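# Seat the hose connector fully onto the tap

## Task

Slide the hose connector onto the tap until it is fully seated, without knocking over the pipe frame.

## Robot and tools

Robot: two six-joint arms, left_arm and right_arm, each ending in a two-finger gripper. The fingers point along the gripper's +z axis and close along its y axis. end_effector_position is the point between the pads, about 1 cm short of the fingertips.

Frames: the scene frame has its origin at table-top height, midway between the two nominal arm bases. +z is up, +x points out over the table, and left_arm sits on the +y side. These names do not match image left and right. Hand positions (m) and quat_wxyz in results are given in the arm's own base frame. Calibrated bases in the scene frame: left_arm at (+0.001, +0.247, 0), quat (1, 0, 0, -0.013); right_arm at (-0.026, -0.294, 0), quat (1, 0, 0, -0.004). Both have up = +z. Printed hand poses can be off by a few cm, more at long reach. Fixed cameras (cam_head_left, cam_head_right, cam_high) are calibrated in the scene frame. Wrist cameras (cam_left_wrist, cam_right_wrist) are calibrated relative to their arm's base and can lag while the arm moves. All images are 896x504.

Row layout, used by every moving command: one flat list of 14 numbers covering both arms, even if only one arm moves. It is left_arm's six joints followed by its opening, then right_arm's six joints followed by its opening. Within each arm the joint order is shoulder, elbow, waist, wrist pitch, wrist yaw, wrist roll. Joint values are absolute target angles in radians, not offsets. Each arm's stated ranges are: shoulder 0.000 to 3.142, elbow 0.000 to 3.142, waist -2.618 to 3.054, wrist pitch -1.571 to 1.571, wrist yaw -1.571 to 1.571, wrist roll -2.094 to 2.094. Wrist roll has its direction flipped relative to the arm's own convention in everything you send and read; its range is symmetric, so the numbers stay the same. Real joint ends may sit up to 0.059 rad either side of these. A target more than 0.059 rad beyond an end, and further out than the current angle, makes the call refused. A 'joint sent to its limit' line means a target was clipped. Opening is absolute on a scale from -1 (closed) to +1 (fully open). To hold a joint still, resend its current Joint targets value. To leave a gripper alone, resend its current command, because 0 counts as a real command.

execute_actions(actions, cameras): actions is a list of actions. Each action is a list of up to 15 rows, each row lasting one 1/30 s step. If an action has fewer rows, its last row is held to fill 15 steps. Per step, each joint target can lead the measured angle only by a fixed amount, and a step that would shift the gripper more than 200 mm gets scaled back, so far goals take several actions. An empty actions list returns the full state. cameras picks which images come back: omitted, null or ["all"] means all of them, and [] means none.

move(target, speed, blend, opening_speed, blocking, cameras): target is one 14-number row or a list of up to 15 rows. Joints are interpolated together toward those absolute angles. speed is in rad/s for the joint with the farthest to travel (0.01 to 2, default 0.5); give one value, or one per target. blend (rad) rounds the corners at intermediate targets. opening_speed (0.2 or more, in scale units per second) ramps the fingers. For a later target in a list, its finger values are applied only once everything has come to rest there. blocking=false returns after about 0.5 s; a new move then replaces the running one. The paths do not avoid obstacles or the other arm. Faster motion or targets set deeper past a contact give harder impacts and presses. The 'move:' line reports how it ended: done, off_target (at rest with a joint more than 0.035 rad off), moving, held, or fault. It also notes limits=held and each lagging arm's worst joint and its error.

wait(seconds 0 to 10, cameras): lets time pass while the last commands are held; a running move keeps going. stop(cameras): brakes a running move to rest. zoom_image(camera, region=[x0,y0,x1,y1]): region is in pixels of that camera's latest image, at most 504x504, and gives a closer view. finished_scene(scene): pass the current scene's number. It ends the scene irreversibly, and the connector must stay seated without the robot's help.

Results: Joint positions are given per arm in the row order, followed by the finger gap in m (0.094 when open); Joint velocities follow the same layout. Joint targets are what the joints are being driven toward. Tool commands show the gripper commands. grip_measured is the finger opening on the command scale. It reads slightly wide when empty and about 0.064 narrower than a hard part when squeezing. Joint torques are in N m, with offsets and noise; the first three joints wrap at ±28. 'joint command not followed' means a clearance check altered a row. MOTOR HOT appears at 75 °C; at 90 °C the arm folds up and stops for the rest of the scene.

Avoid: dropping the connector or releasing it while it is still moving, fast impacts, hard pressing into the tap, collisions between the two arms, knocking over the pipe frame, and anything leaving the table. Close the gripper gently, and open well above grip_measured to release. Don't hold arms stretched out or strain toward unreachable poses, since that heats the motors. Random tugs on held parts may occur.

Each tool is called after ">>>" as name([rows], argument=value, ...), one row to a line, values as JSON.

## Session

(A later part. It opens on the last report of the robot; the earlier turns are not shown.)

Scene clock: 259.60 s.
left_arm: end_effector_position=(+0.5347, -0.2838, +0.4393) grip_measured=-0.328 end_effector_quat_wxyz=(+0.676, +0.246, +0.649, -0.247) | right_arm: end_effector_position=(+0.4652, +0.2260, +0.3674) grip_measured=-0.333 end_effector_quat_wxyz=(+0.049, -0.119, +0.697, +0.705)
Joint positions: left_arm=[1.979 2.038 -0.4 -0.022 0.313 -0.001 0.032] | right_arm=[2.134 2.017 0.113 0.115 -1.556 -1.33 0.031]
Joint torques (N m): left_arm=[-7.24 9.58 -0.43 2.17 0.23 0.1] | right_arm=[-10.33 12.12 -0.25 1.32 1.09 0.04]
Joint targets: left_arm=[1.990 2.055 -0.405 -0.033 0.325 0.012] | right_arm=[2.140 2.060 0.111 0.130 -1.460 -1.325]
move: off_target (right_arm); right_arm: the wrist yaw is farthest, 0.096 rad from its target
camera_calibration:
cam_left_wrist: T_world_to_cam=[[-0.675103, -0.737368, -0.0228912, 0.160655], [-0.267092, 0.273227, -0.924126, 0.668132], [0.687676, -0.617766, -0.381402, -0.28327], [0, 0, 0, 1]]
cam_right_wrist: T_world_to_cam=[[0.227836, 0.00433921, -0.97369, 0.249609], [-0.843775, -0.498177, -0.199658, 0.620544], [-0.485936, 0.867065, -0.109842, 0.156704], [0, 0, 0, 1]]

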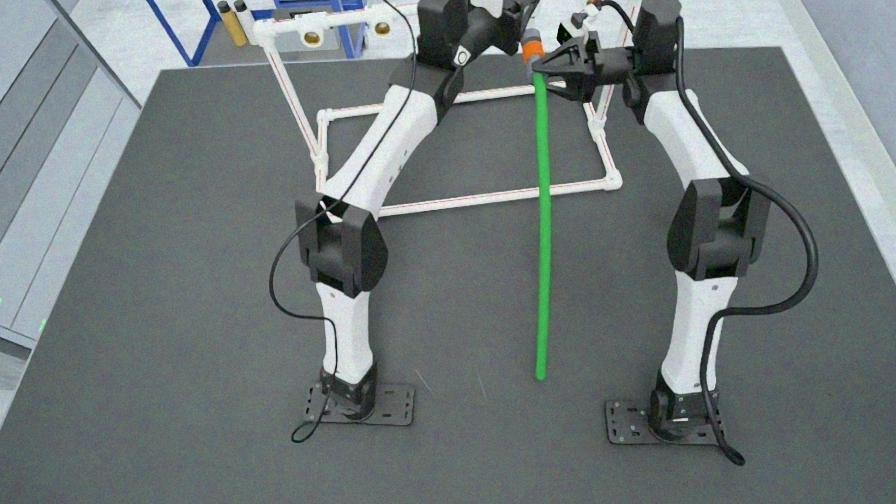

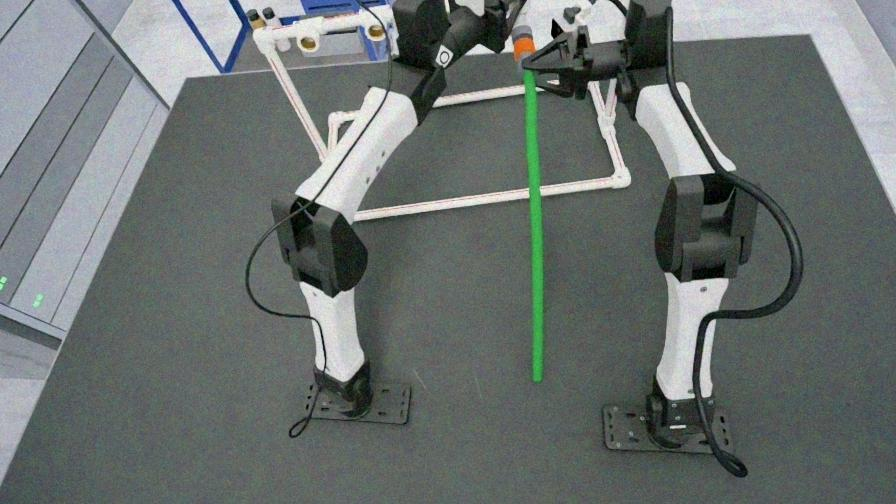

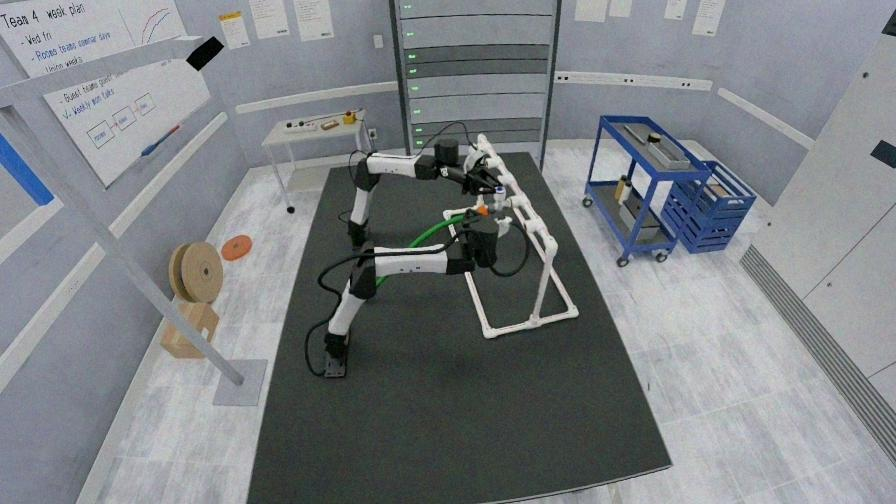

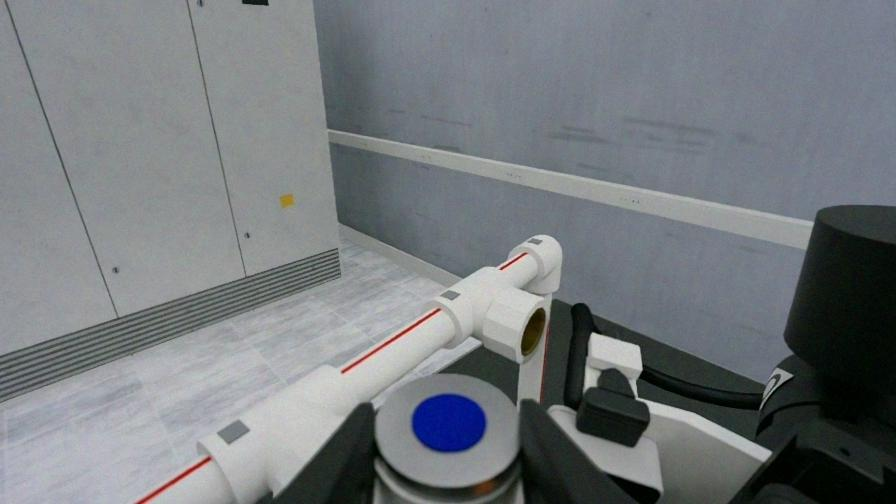

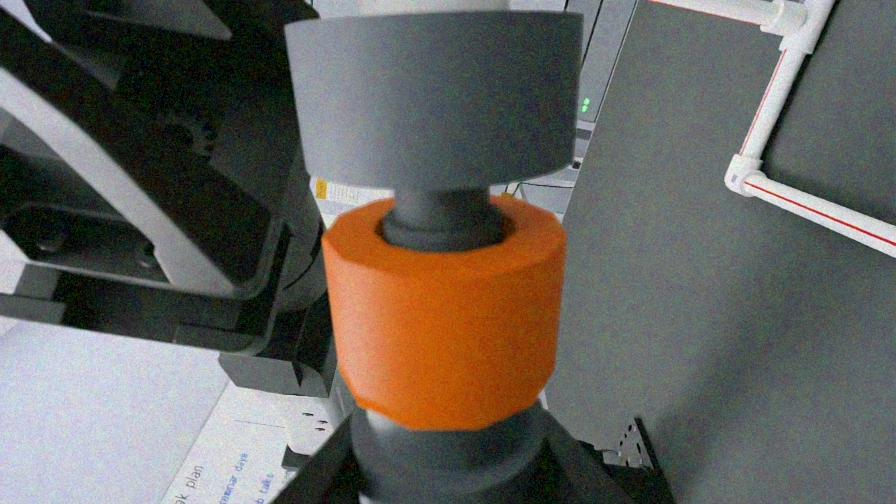

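>>> move([
  [1.975,2.055,-0.42,-0.033,0.42,0.012,-0.6,2.150,2.075,0.109,0.125,-1.36,-1.325,-0.6],
  [1.960,2.055,-0.435,-0.033,0.52,0.012,-0.6,2.160,2.09,0.107,0.120,-1.25,-1.325,-0.6],
], speed=0.1, blend=[0.05,0])

>>> zoom_image(camera="cam_right_wrist", region=[270, 0, 620, 300])

Scene clock: 268.90 s.
left_arm: end_effector_position=(+0.5373, -0.2775, +0.4401) grip_measured=-0.329 end_effector_quat_wxyz=(+0.677, +0.247, +0.648, -0.247) | right_arm: end_effector_position=(+0.4711, +0.2329, +0.3676) grip_measured=-0.333 end_effector_quat_wxyz=(+0.057, -0.107, +0.699, +0.704)
Joint positions: left_arm=[1.979 2.038 -0.384 -0.018 0.33 -0.001 0.032] | right_arm=[2.144 2.038 0.126 0.088 -1.515 -1.32 0.031]
Joint torques (N m): left_arm=[-9.59 9.57 -4.4 2.12 2.38 0.11] | right_arm=[-9.52 12.94 -1.8 1.52 3.1 -0.07]
Joint targets: left_arm=[1.960 2.055 -0.435 -0.033 0.520 0.012] | right_arm=[2.160 2.090 0.107 0.120 -1.250 -1.325]
move: off_target (left_arm, right_arm); left_arm: the wrist yaw is farthest, 0.190 rad from its target; right_arm: the wrist yaw is farthest, 0.265 rad from its target
camera_calibration:
cam_left_wrist: T_world_to_cam=[[-0.675855, -0.736621, -0.0247042, 0.16849], [-0.26361, 0.272894, -0.925224, 0.666306], [0.68828, -0.618805, -0.378617, -0.282621], [0, 0, 0, 1]]
cam_right_wrist: T_world_to_cam=[[0.2224, -0.00341981, -0.97495, 0.253195], [-0.858603, -0.474436, -0.194195, 0.628423], [-0.461887, 0.880283, -0.108451, 0.138686], [0, 0, 0, 1]]

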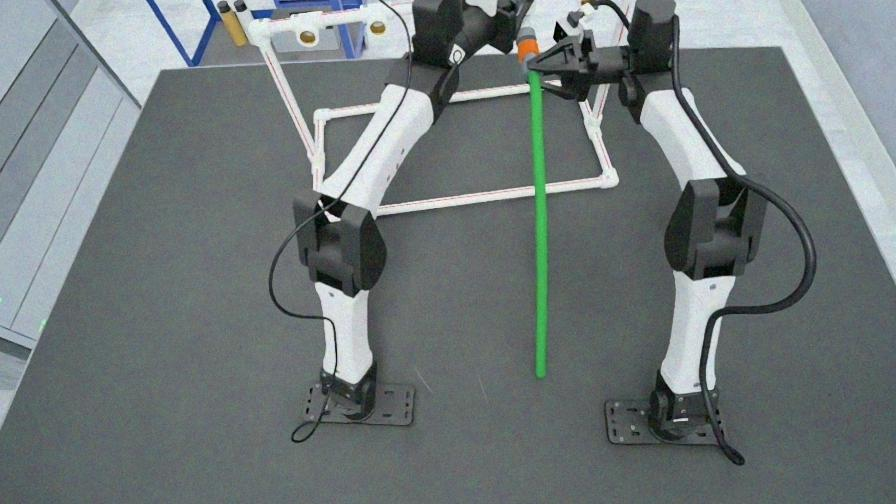

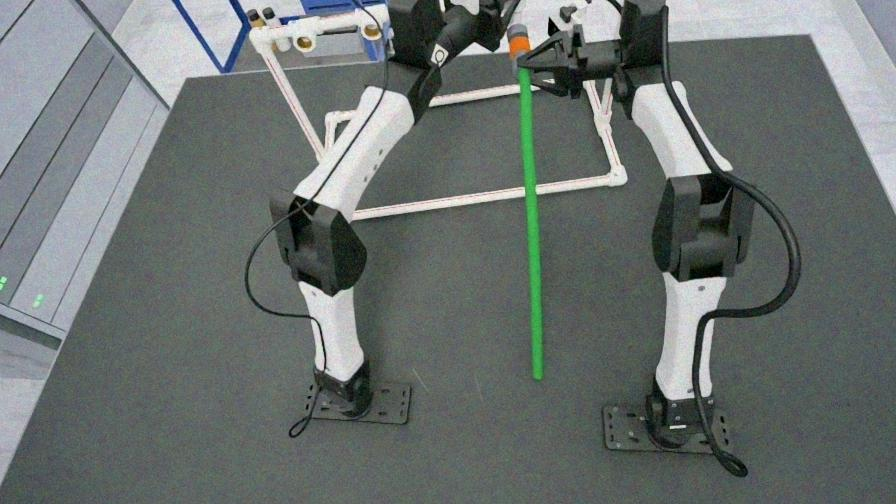

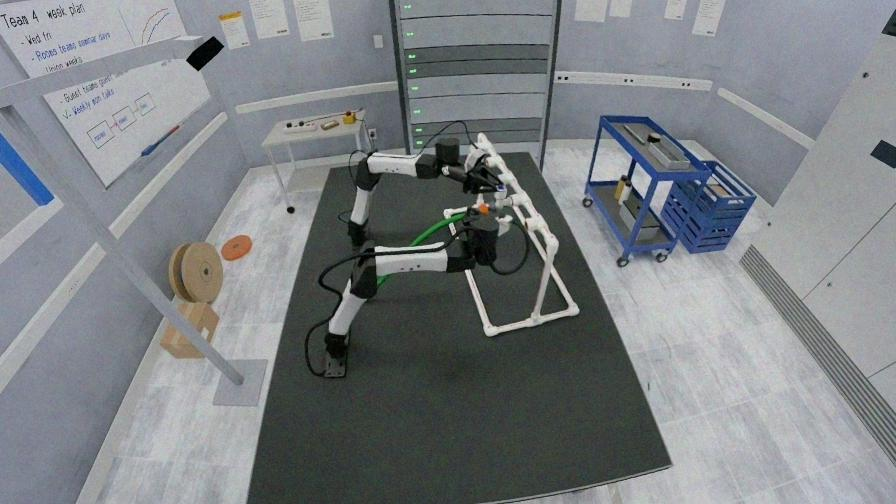

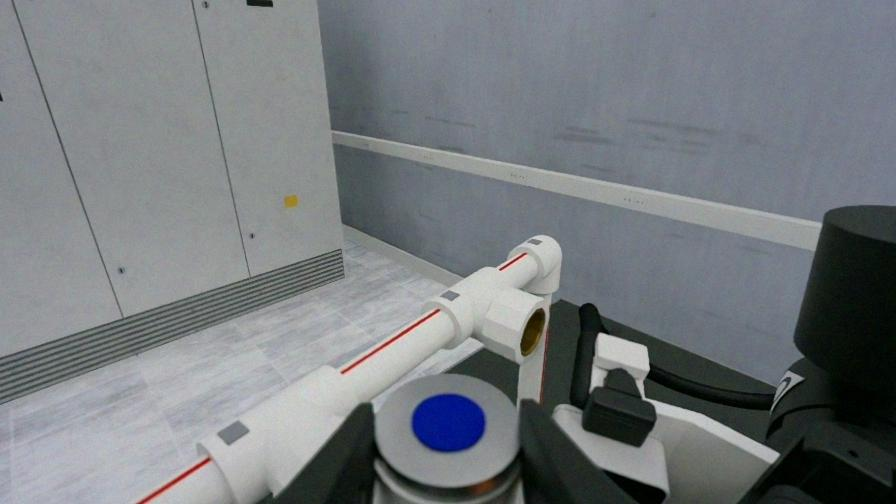

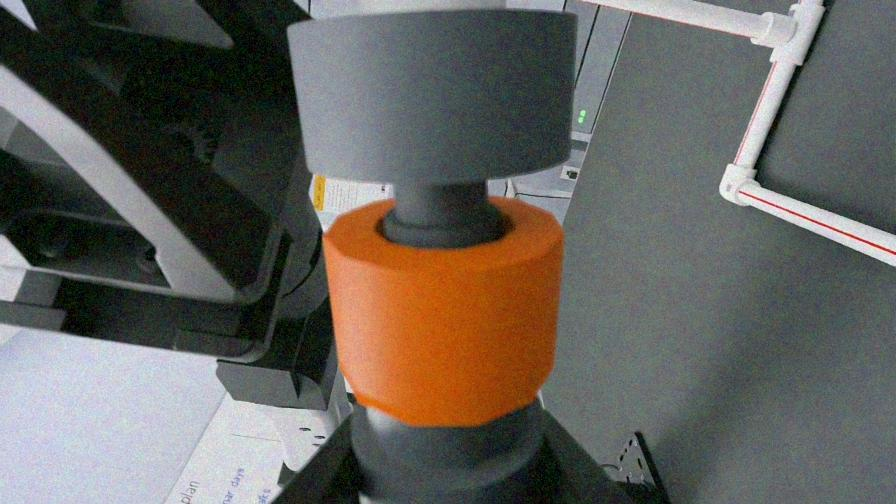

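Scaled by 1.440 from the camera's 896x504 image, which has a finer 1280x720 frame.

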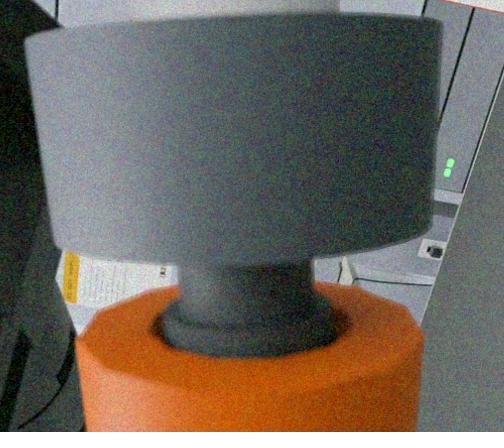

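>>> move(target=[1.945,2.055,-0.49,-0.033,0.62,0.012,-0.6,2.165,2.10,0.10,0.12,-1.10,-1.325,-0.6], speed=0.1)

>>> zoom_image(camera="cam_right_wrist", region=[270, 0, 620, 300])

Scene clock: 273.83 s.
left_arm: end_effector_position=(+0.5372, -0.2775, +0.4408) grip_measured=-0.329 end_effector_quat_wxyz=(+0.678, +0.247, +0.646, -0.248) | right_arm: end_effector_position=(+0.4737, +0.2341, +0.3674) grip_measured=-0.333 end_effector_quat_wxyz=(+0.062, -0.100, +0.701, +0.704)
Joint positions: left_arm=[1.979 2.038 -0.384 -0.015 0.331 -0.001 0.032] | right_arm=[2.144 2.042 0.129 0.072 -1.496 -1.312 0.031]
Joint torques (N m): left_arm=[-10.8 9.57 -9.06 2.08 3.56 0.11] | right_arm=[-9.09 13.63 -2.61 1.66 4.67 -0.16]
Joint targets: left_arm=[1.945 2.055 -0.490 -0.033 0.620 0.012] | right_arm=[2.165 2.100 0.100 0.120 -1.100 -1.325]
move: off_target (left_arm, right_arm); left_arm: the wrist yaw is farthest, 0.289 rad from its target; right_arm: the wrist yaw is farthest, 0.396 rad from its target
camera_calibration:
cam_left_wrist: T_world_to_cam=[[-0.676344, -0.736133, -0.0258047, 0.16925], [-0.260772, 0.272062, -0.926272, 0.665672], [0.68888, -0.61975, -0.375971, -0.284075], [0, 0, 0, 1]]
cam_right_wrist: T_world_to_cam=[[0.218344, -0.00846313, -0.975835, 0.25594], [-0.867043, -0.460579, -0.190007, 0.630374], [-0.447841, 0.887578, -0.107903, 0.130162], [0, 0, 0, 1]]

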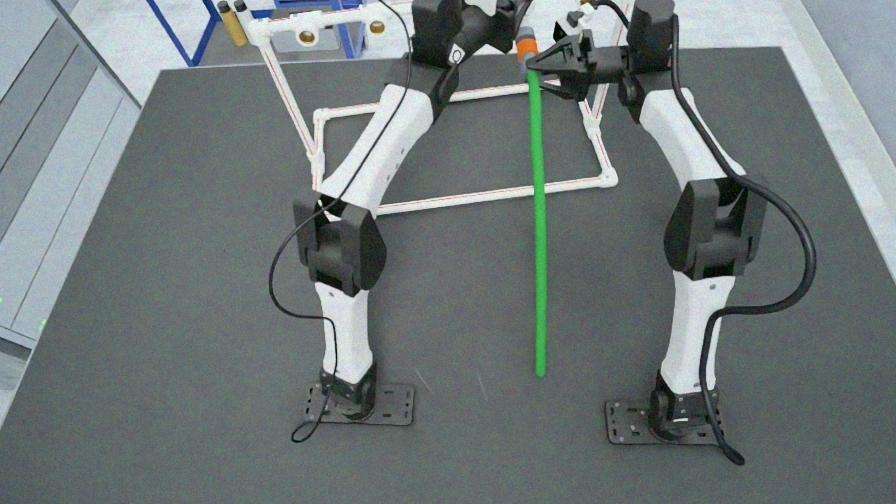

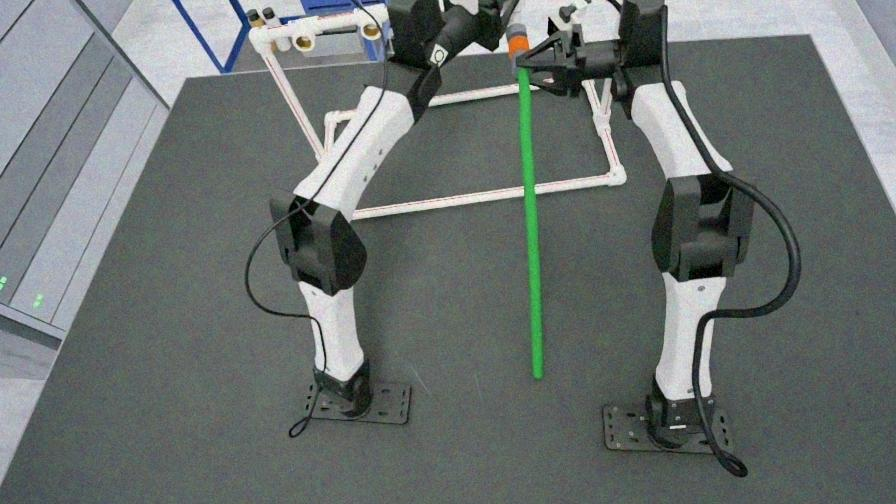

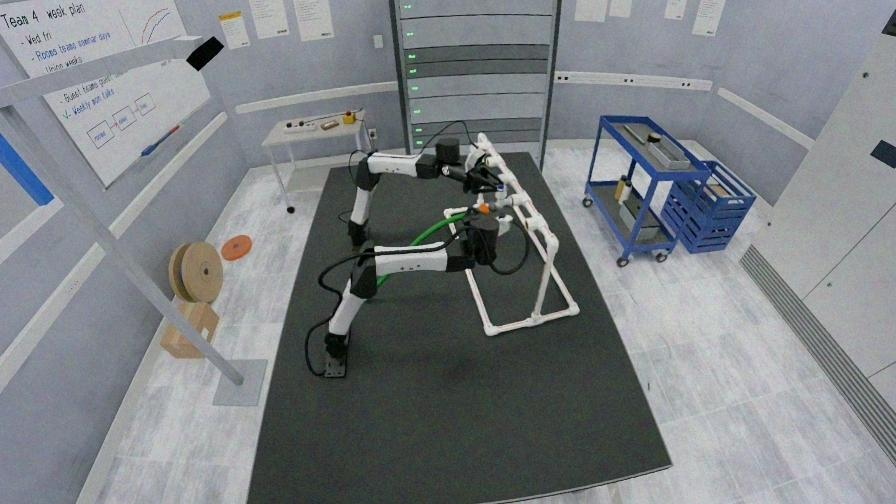

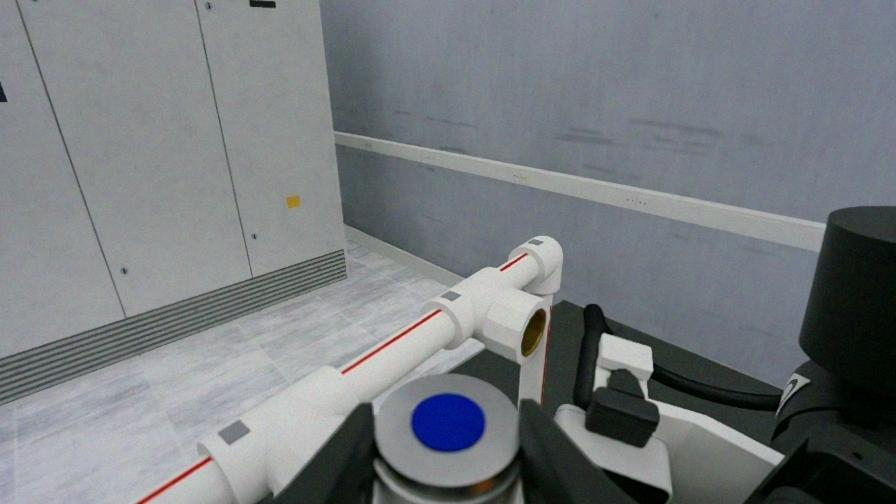

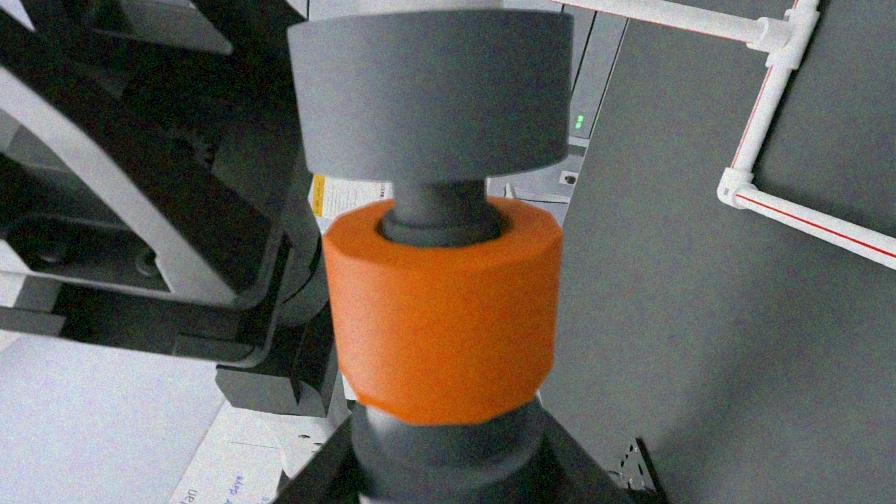

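Scaled by 1.440 from the camera's 896x504 image, which has a finer 1280x720 frame.

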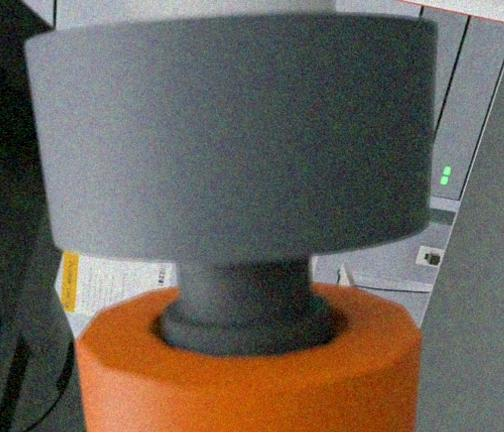

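>>> move(target=[1.93,2.055,-0.53,-0.033,0.70,0.012,-0.6,2.175,2.115,0.095,0.12,-0.98,-1.325,-0.7], speed=0.1, cameras=["cam_head_left","cam_right_wrist"])

>>> zoom_image(camera="cam_right_wrist", region=[270, 0, 620, 300])

Scene clock: 279.70 s.
left_arm: end_effector_position=(+0.4374, -0.3839, +0.4376) grip_measured=-0.599 end_effector_quat_wxyz=(+0.590, +0.405, +0.569, -0.404) | right_arm: end_effector_position=(+0.5578, +0.2102, +0.3696) grip_measured=-0.334 end_effector_quat_wxyz=(+0.235, +0.049, +0.704, +0.668)
Joint positions: left_arm=[1.976 2.038 -0.532 -0.032 0.686 0.001 0.019] | right_arm=[2.171 2.078 0.107 0.098 -1.057 -1.308 0.031]
Joint torques (N m): left_arm=[-11.69 9.46 0.12 2.13 0.23 0.09] | right_arm=[-10.91 11.69 -1.05 1.66 0.87 -0.2]
Joint targets: left_arm=[1.930 2.055 -0.530 -0.033 0.700 0.012] | right_arm=[2.175 2.115 0.095 0.120 -0.980 -1.325]
move: off_target (left_arm, right_arm); left_arm: the shoulder is farthest, 0.046 rad from its target; right_arm: the wrist yaw is farthest, 0.077 rad from its target
camera_calibration:
cam_right_wrist: T_world_to_cam=[[0.228337, -0.115106, -0.966754, 0.252984], [-0.973581, -0.0283895, -0.226569, 0.674798], [-0.00136625, 0.992947, -0.118547, -0.0779399], [0, 0, 0, 1]]
Images, in order: cam_head_left, cam_right_wrist.

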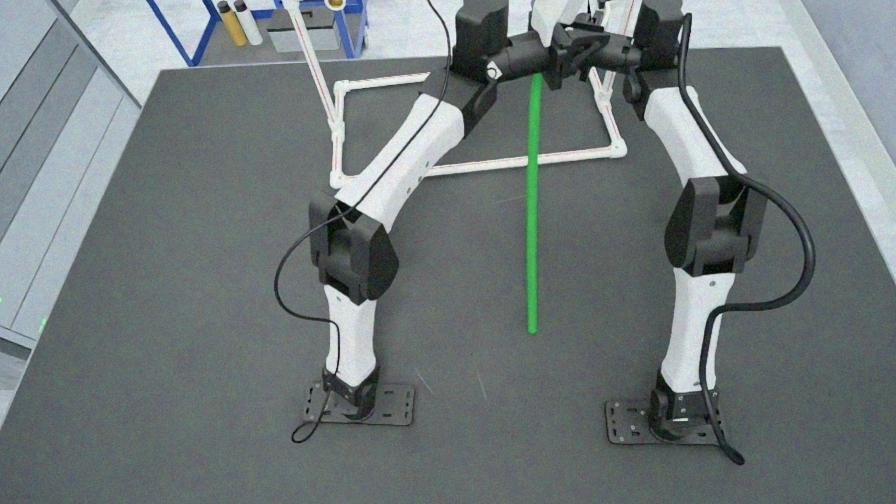

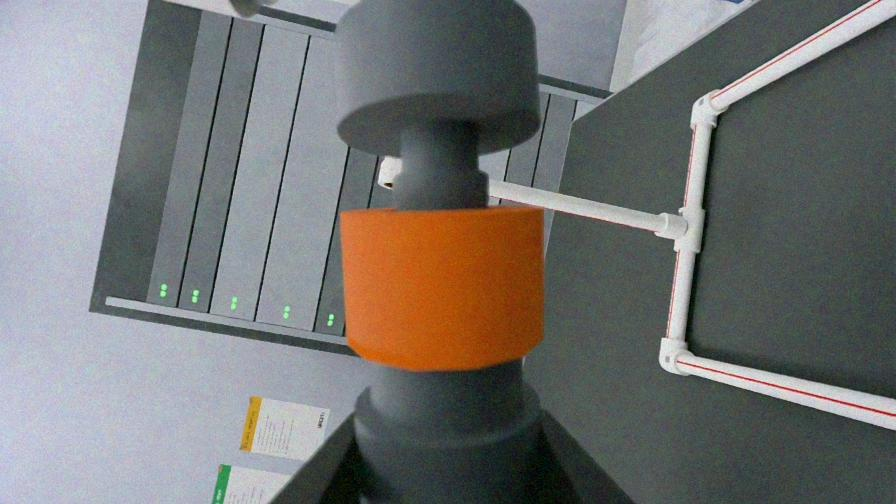

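Scaled by 1.440 from the camera's 896x504 image, which has a finer 1280x720 frame.

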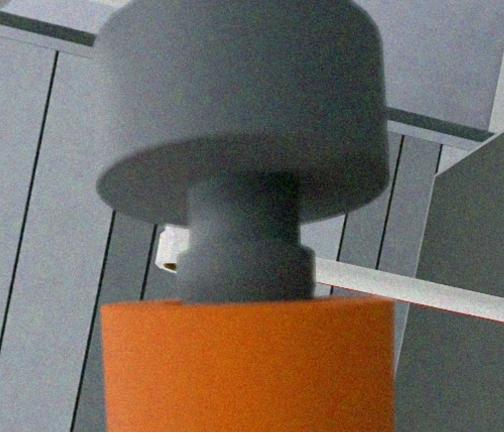

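>>> execute_actions(actions=[])

Scene clock: 280.97 s.
left_arm: end_effector_position=(+0.4373, -0.3840, +0.4376) grip_measured=-0.599 end_effector_quat_wxyz=(+0.590, +0.405, +0.569, -0.404) | right_arm: end_effector_position=(+0.5578, +0.2102, +0.3696) grip_measured=-0.334 end_effector_quat_wxyz=(+0.235, +0.049, +0.704, +0.668)
Joint names: [shoulder, elbow, waist, wrist pitch, wrist yaw, wrist roll]
Joint positions: left_arm=[1.976 2.038 -0.532 -0.032 0.687 0.001 0.019] | right_arm=[2.171 2.078 0.107 0.098 -1.057 -1.308 0.031]
Joint velocities: within noise
Joint torques (N m): left_arm=[-11.67 9.42 0.16 2.14 0.26 0.09] | right_arm=[-10.92 11.7 -1.05 1.65 0.86 -0.2]
Heat: left arm: 67 °C; right arm: 62 °C.
Joint targets: left_arm=[1.930 2.055 -0.530 -0.033 0.700 0.012] | right_arm=[2.175 2.115 0.095 0.120 -0.980 -1.325]
Tool commands: left_gripper/opening=-0.6 right_gripper/opening=-0.7
camera_calibration:
cam_left_wrist: T_world_to_cam=[[-0.947749, -0.317716, -0.028774, 0.303939], [-0.0998448, 0.38108, -0.919135, 0.633951], [0.302989, -0.868237, -0.39289, -0.201707], [0, 0, 0, 1]] pos_world=[0.41247, -0.32015, 0.512184]
cam_right_wrist: T_world_to_cam=[[0.228337, -0.115106, -0.966754, 0.252984], [-0.973581, -0.0283895, -0.226569, 0.674798], [-0.00136625, 0.992947, -0.118547, -0.0779399], [0, 0, 0, 1]] pos_world=[0.599098, 0.125667, 0.388222]

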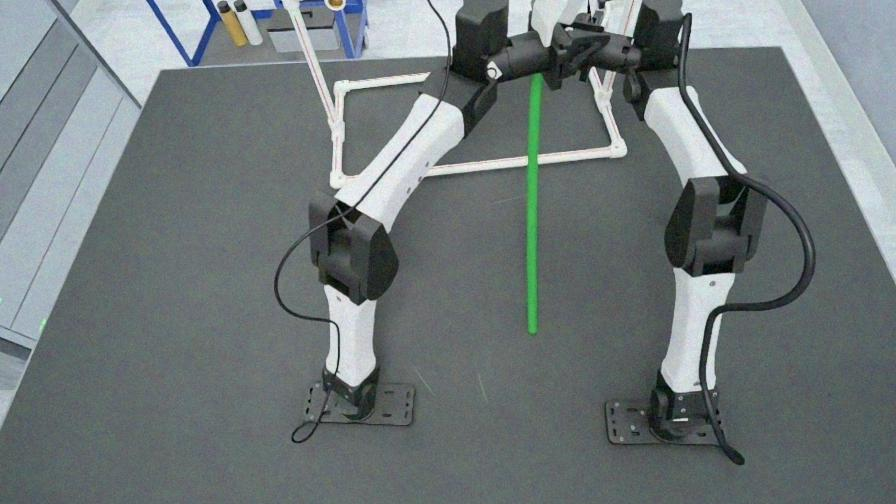

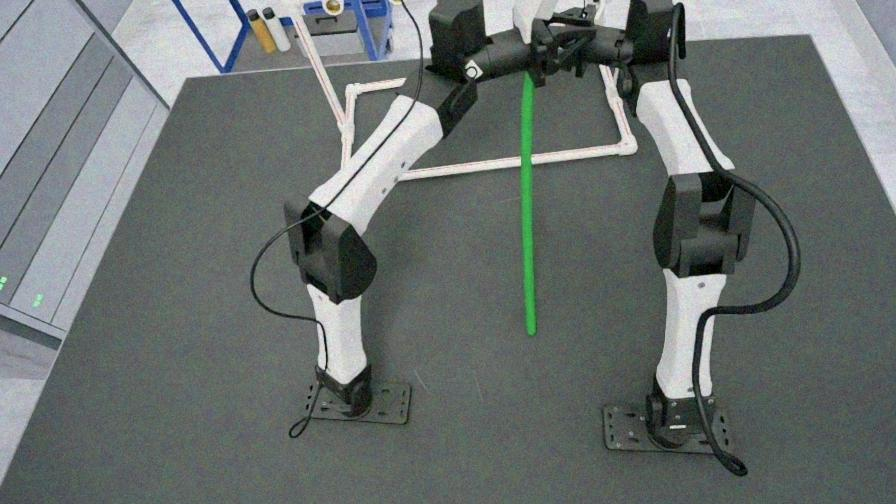

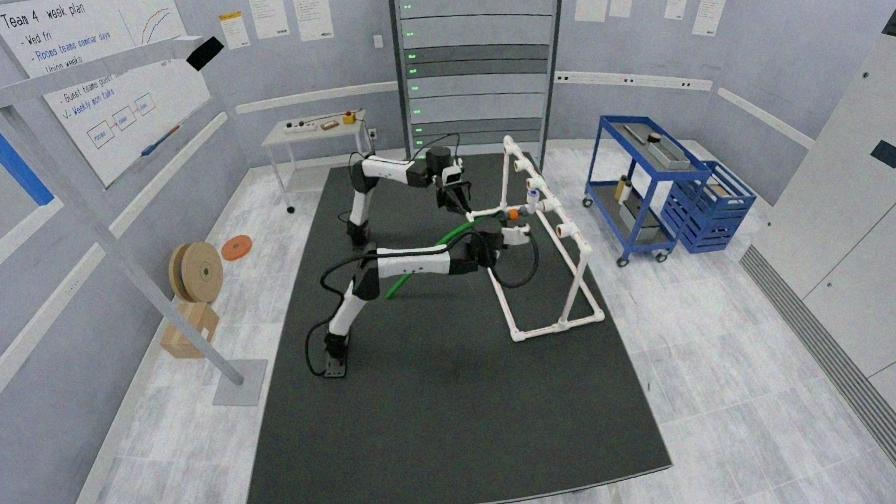

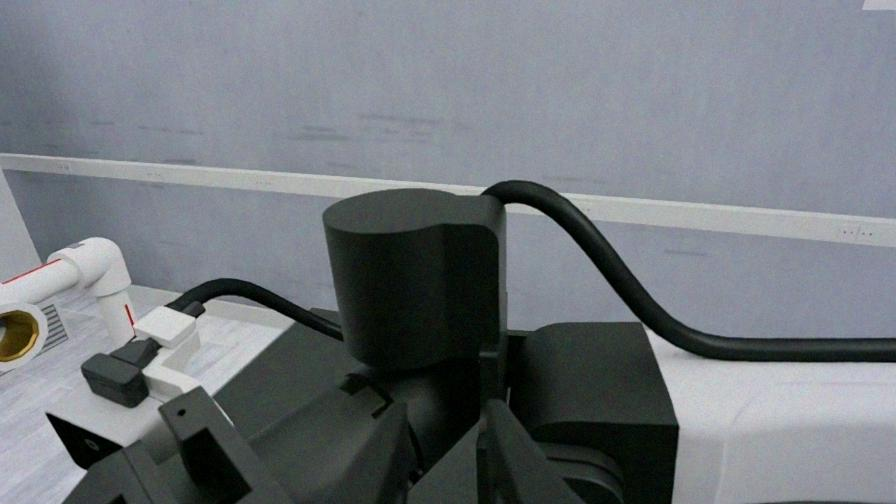

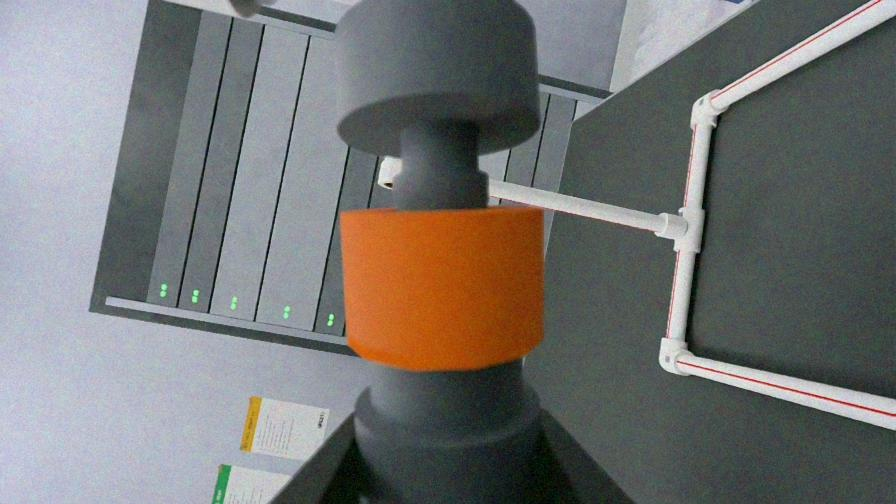

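>>> move([
  [1.85,1.95,-0.2,-0.033,0.45,0.012,0,2.171,2.105,0.100,0.100,-1.04,-1.315,-0.7],
  [1.6,1.65,-0.05,-0.033,0.3,0.012,0.5,2.15,2.08,0.104,0.110,-1.04,-1.315,-0.7],
], speed=0.4, blend=[0.1,0], cameras=["cam_right_wrist","cam_left_wrist"])

>>> move([
  [1.6,1.65,-0.05,-0.033,0.3,0.012,0.5,1.79,1.564,0.128,0.258,-1.04,-1.315,-0.7],
  [1.6,1.65,-0.05,-0.033,0.3,0.012,0.5,1.4473,1.19,0.151,0.283,-1.013,-1.315,-0.7],
], speed=0.2, blend=[0.1,0])

Scene clock: 300.30 s.
left_arm: end_effector_position=(+0.5147, -0.0801, +0.4374) grip_measured=+0.498 end_effector_quat_wxyz=(+0.688, +0.127, +0.702, -0.130) | right_arm: end_effector_position=(+0.5574, +0.2103, +0.3696) grip_measured=-0.334 end_effector_quat_wxyz=(+0.234, +0.048, +0.704, +0.668)
Joint positions: left_arm=[1.635 1.656 -0.053 -0.04 0.313 0.001 0.07] | right_arm=[2.171 2.078 0.107 0.098 -1.059 -1.308 0.031]
Joint torques (N m): left_arm=[-8.59 7.42 0.16 2.41 -0.05 0.08] | right_arm=[-13.09 8.17 -0.24 1.57 0.17 -0.09]
Heat: left arm: 66 °C; right arm: 67 °C.
Joint targets: left_arm=[1.600 1.650 -0.050 -0.033 0.300 0.012] | right_arm=[2.150 2.080 0.104 0.110 -1.040 -1.315]
move: done
camera_calibration:
cam_left_wrist: T_world_to_cam=[[-0.384003, -0.923329, -0.00221313, 0.123587], [-0.396941, 0.167246, -0.902478, 0.654231], [0.833655, -0.345675, -0.43073, -0.176144], [0, 0, 0, 1]]
cam_right_wrist: T_world_to_cam=[[0.228601, -0.114596, -0.966752, 0.252827], [-0.973513, -0.0306209, -0.22657, 0.674882], [-0.00363874, 0.99294, -0.118561, -0.0768216], [0, 0, 0, 1]]
Images, in order: cam_left_wrist, cam_right_wrist.

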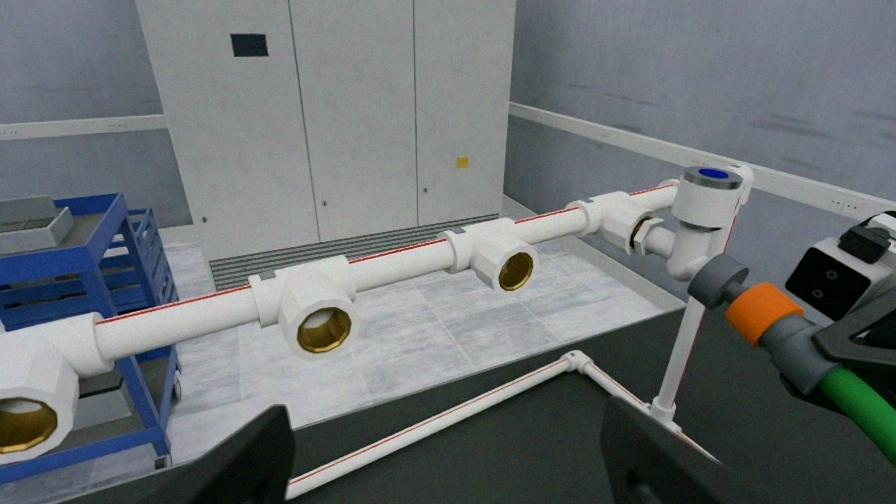

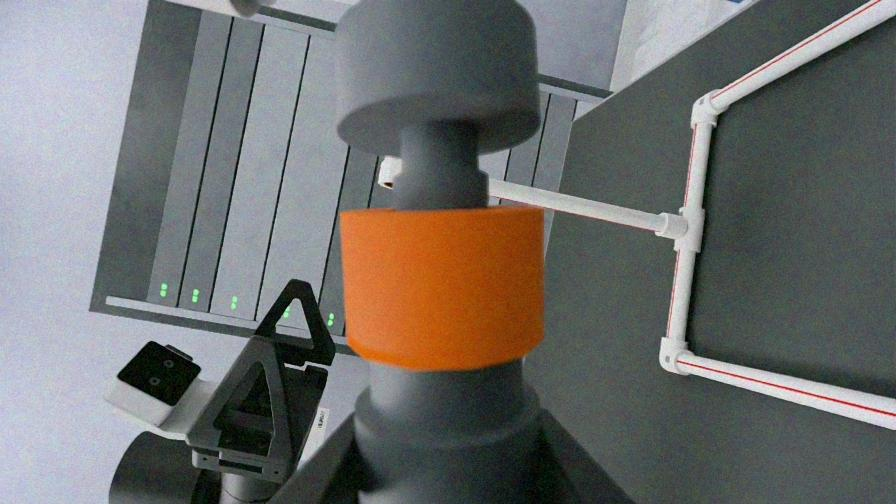

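Scene clock: 305.10 s.
left_arm: end_effector_position=(+0.5147, -0.0801, +0.4374) grip_measured=+0.498 end_effector_quat_wxyz=(+0.688, +0.127, +0.702, -0.130) | right_arm: end_effector_position=(+0.3860, +0.2038, +0.3606) grip_measured=-0.334 end_effector_quat_wxyz=(+0.223, +0.059, +0.709, +0.666)
Joint positions: left_arm=[1.635 1.656 -0.053 -0.04 0.313 0.001 0.07] | right_arm=[1.477 1.191 0.144 0.26 -1.02 -1.308 0.031]
Joint torques (N m): left_arm=[-8.61 7.46 0.17 2.42 -0.04 0.09] | right_arm=[-8.42 7.99 0.64 1.7 0.01 -0.09]
Joint targets: left_arm=[1.600 1.650 -0.050 -0.033 0.300 0.012] | right_arm=[1.447 1.190 0.151 0.283 -1.013 -1.315]
move: done
camera_calibration:
cam_left_wrist: T_world_to_cam=[[-0.384003, -0.923329, -0.00221313, 0.123587], [-0.396941, 0.167246, -0.902478, 0.654231], [0.833655, -0.345675, -0.43073, -0.176144], [0, 0, 0, 1]]
cam_right_wrist: T_world_to_cam=[[0.197547, -0.119334, -0.973003, 0.297719], [-0.98028, -0.0293063, -0.19543, 0.49685], [-0.0051937, 0.992422, -0.12277, -0.0697672], [0, 0, 0, 1]]

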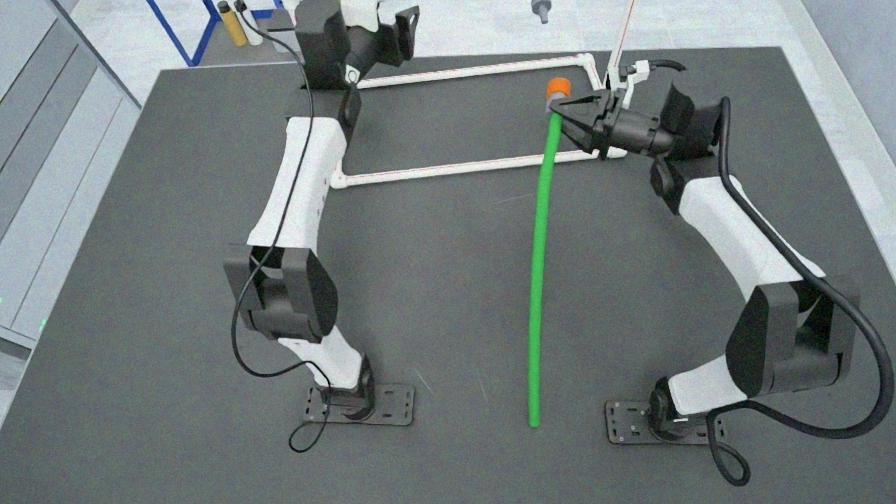

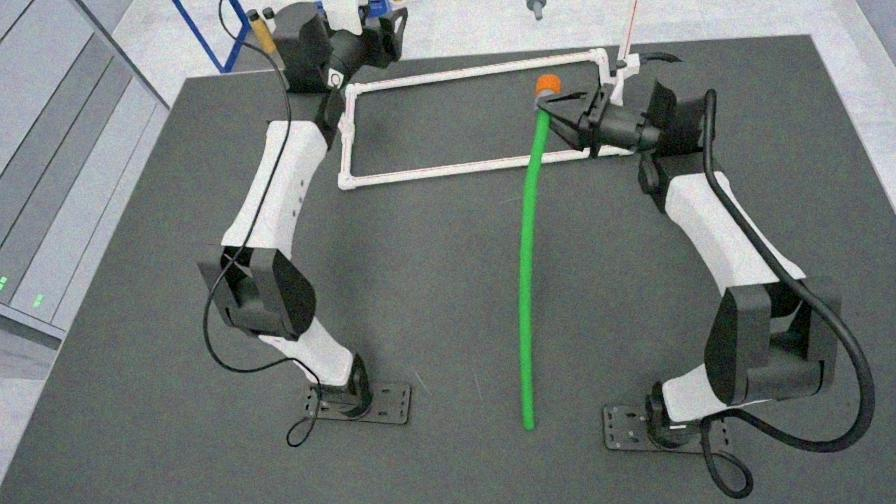

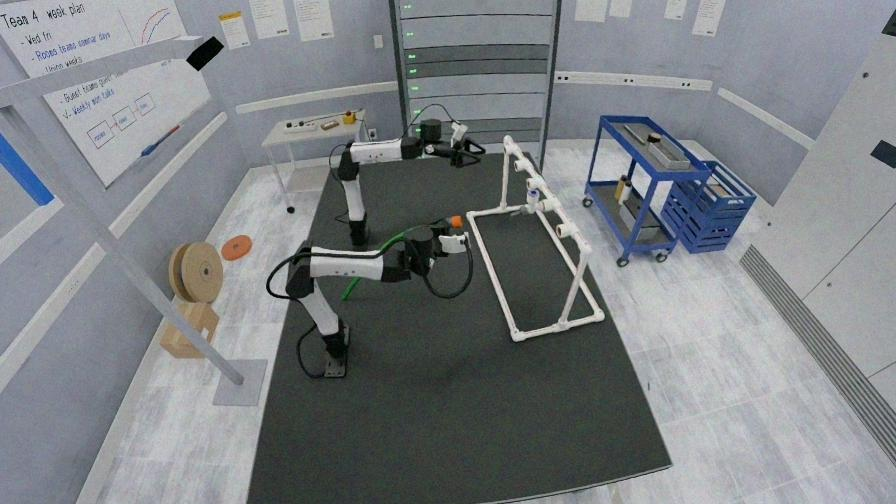

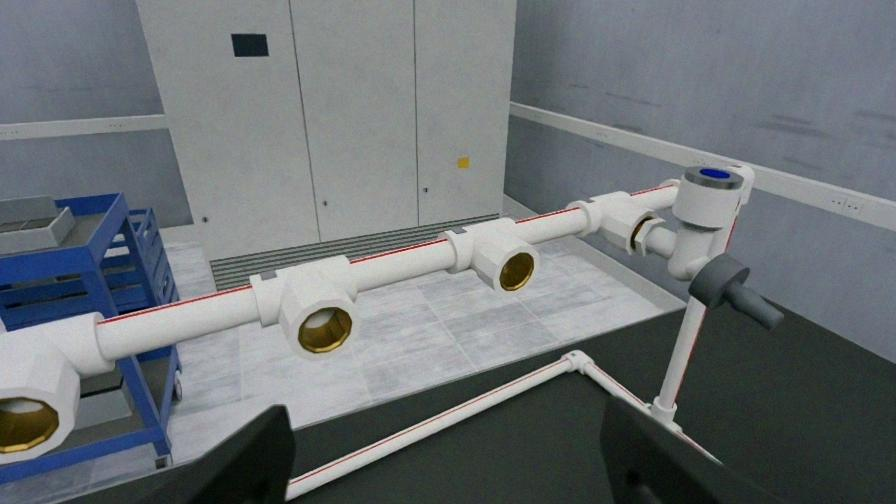

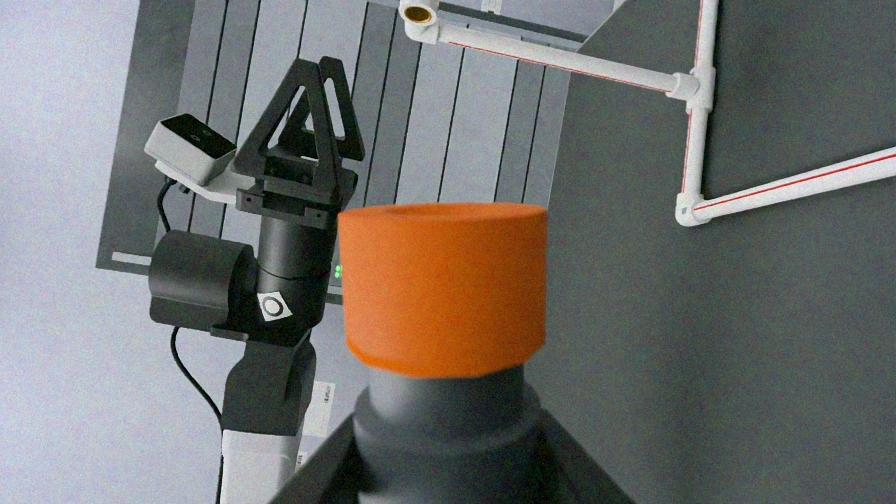

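>>> move(target=[2.41,2.43,-0.255,-1.19,0,-1.166,0.3,1.4473,1.19,0.151,0.283,-1.013,-1.315,-0.7], speed=0.6, cameras=["cam_head_left","cam_left_wrist","cam_high"])

Scene clock: 316.67 s.
left_arm: end_effector_position=(+0.5348, -0.1401, +0.1264) grip_measured=+0.302 end_effector_quat_wxyz=(+0.178, +0.635, +0.748, +0.079) | right_arm: end_effector_position=(+0.3861, +0.2037, +0.3606) grip_measured=-0.334 end_effector_quat_wxyz=(+0.224, +0.059, +0.709, +0.666)
Joint positions: left_arm=[2.397 2.401 -0.252 -1.183 0.012 -1.152 0.061] | right_arm=[1.477 1.191 0.144 0.26 -1.019 -1.308 0.031]
Joint torques (N m): left_arm=[-8.94 9.88 -0.2 1.09 0.02 -0.14] | right_arm=[-8.4 7.98 0.64 1.69 0 -0.09]
Joint targets: left_arm=[2.410 2.430 -0.255 -1.190 0.000 -1.166] | right_arm=[1.447 1.190 0.151 0.283 -1.013 -1.315]
move: done
camera_calibration:
cam_left_wrist: T_world_to_cam=[[-0.932141, -0.169612, -0.319913, 0.514065], [-0.252473, 0.937762, 0.238455, 0.278085], [0.259557, 0.303043, -0.916949, 0.111801], [0, 0, 0, 1]]
Images, in order: cam_head_left, cam_high, cam_left_wrist.

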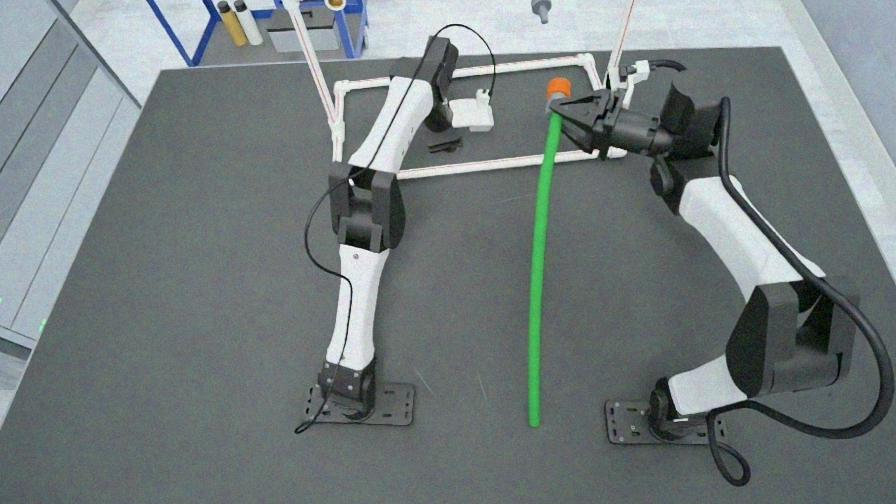

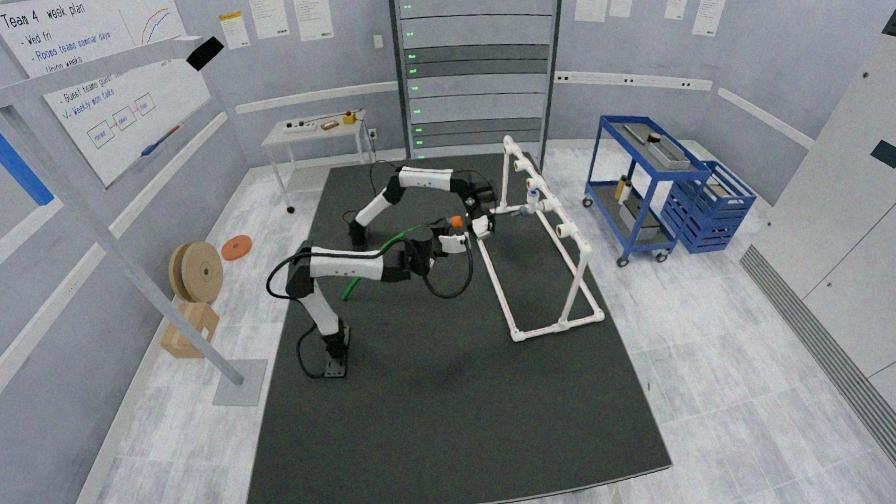

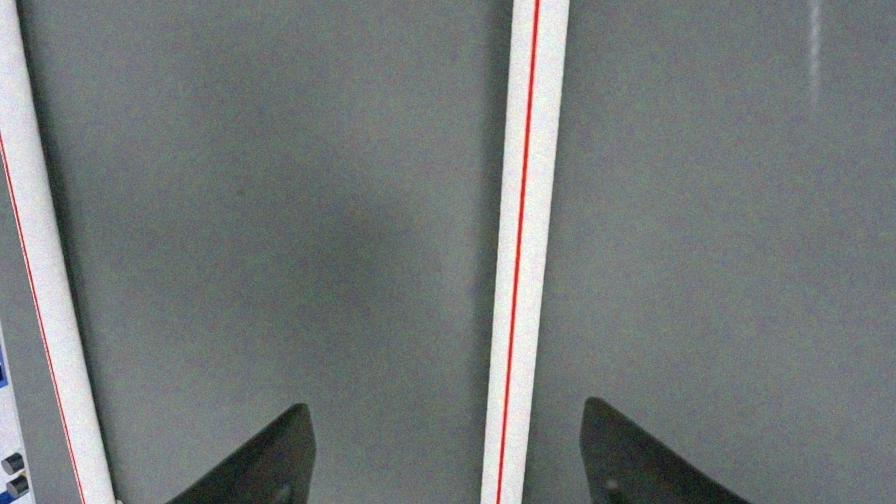

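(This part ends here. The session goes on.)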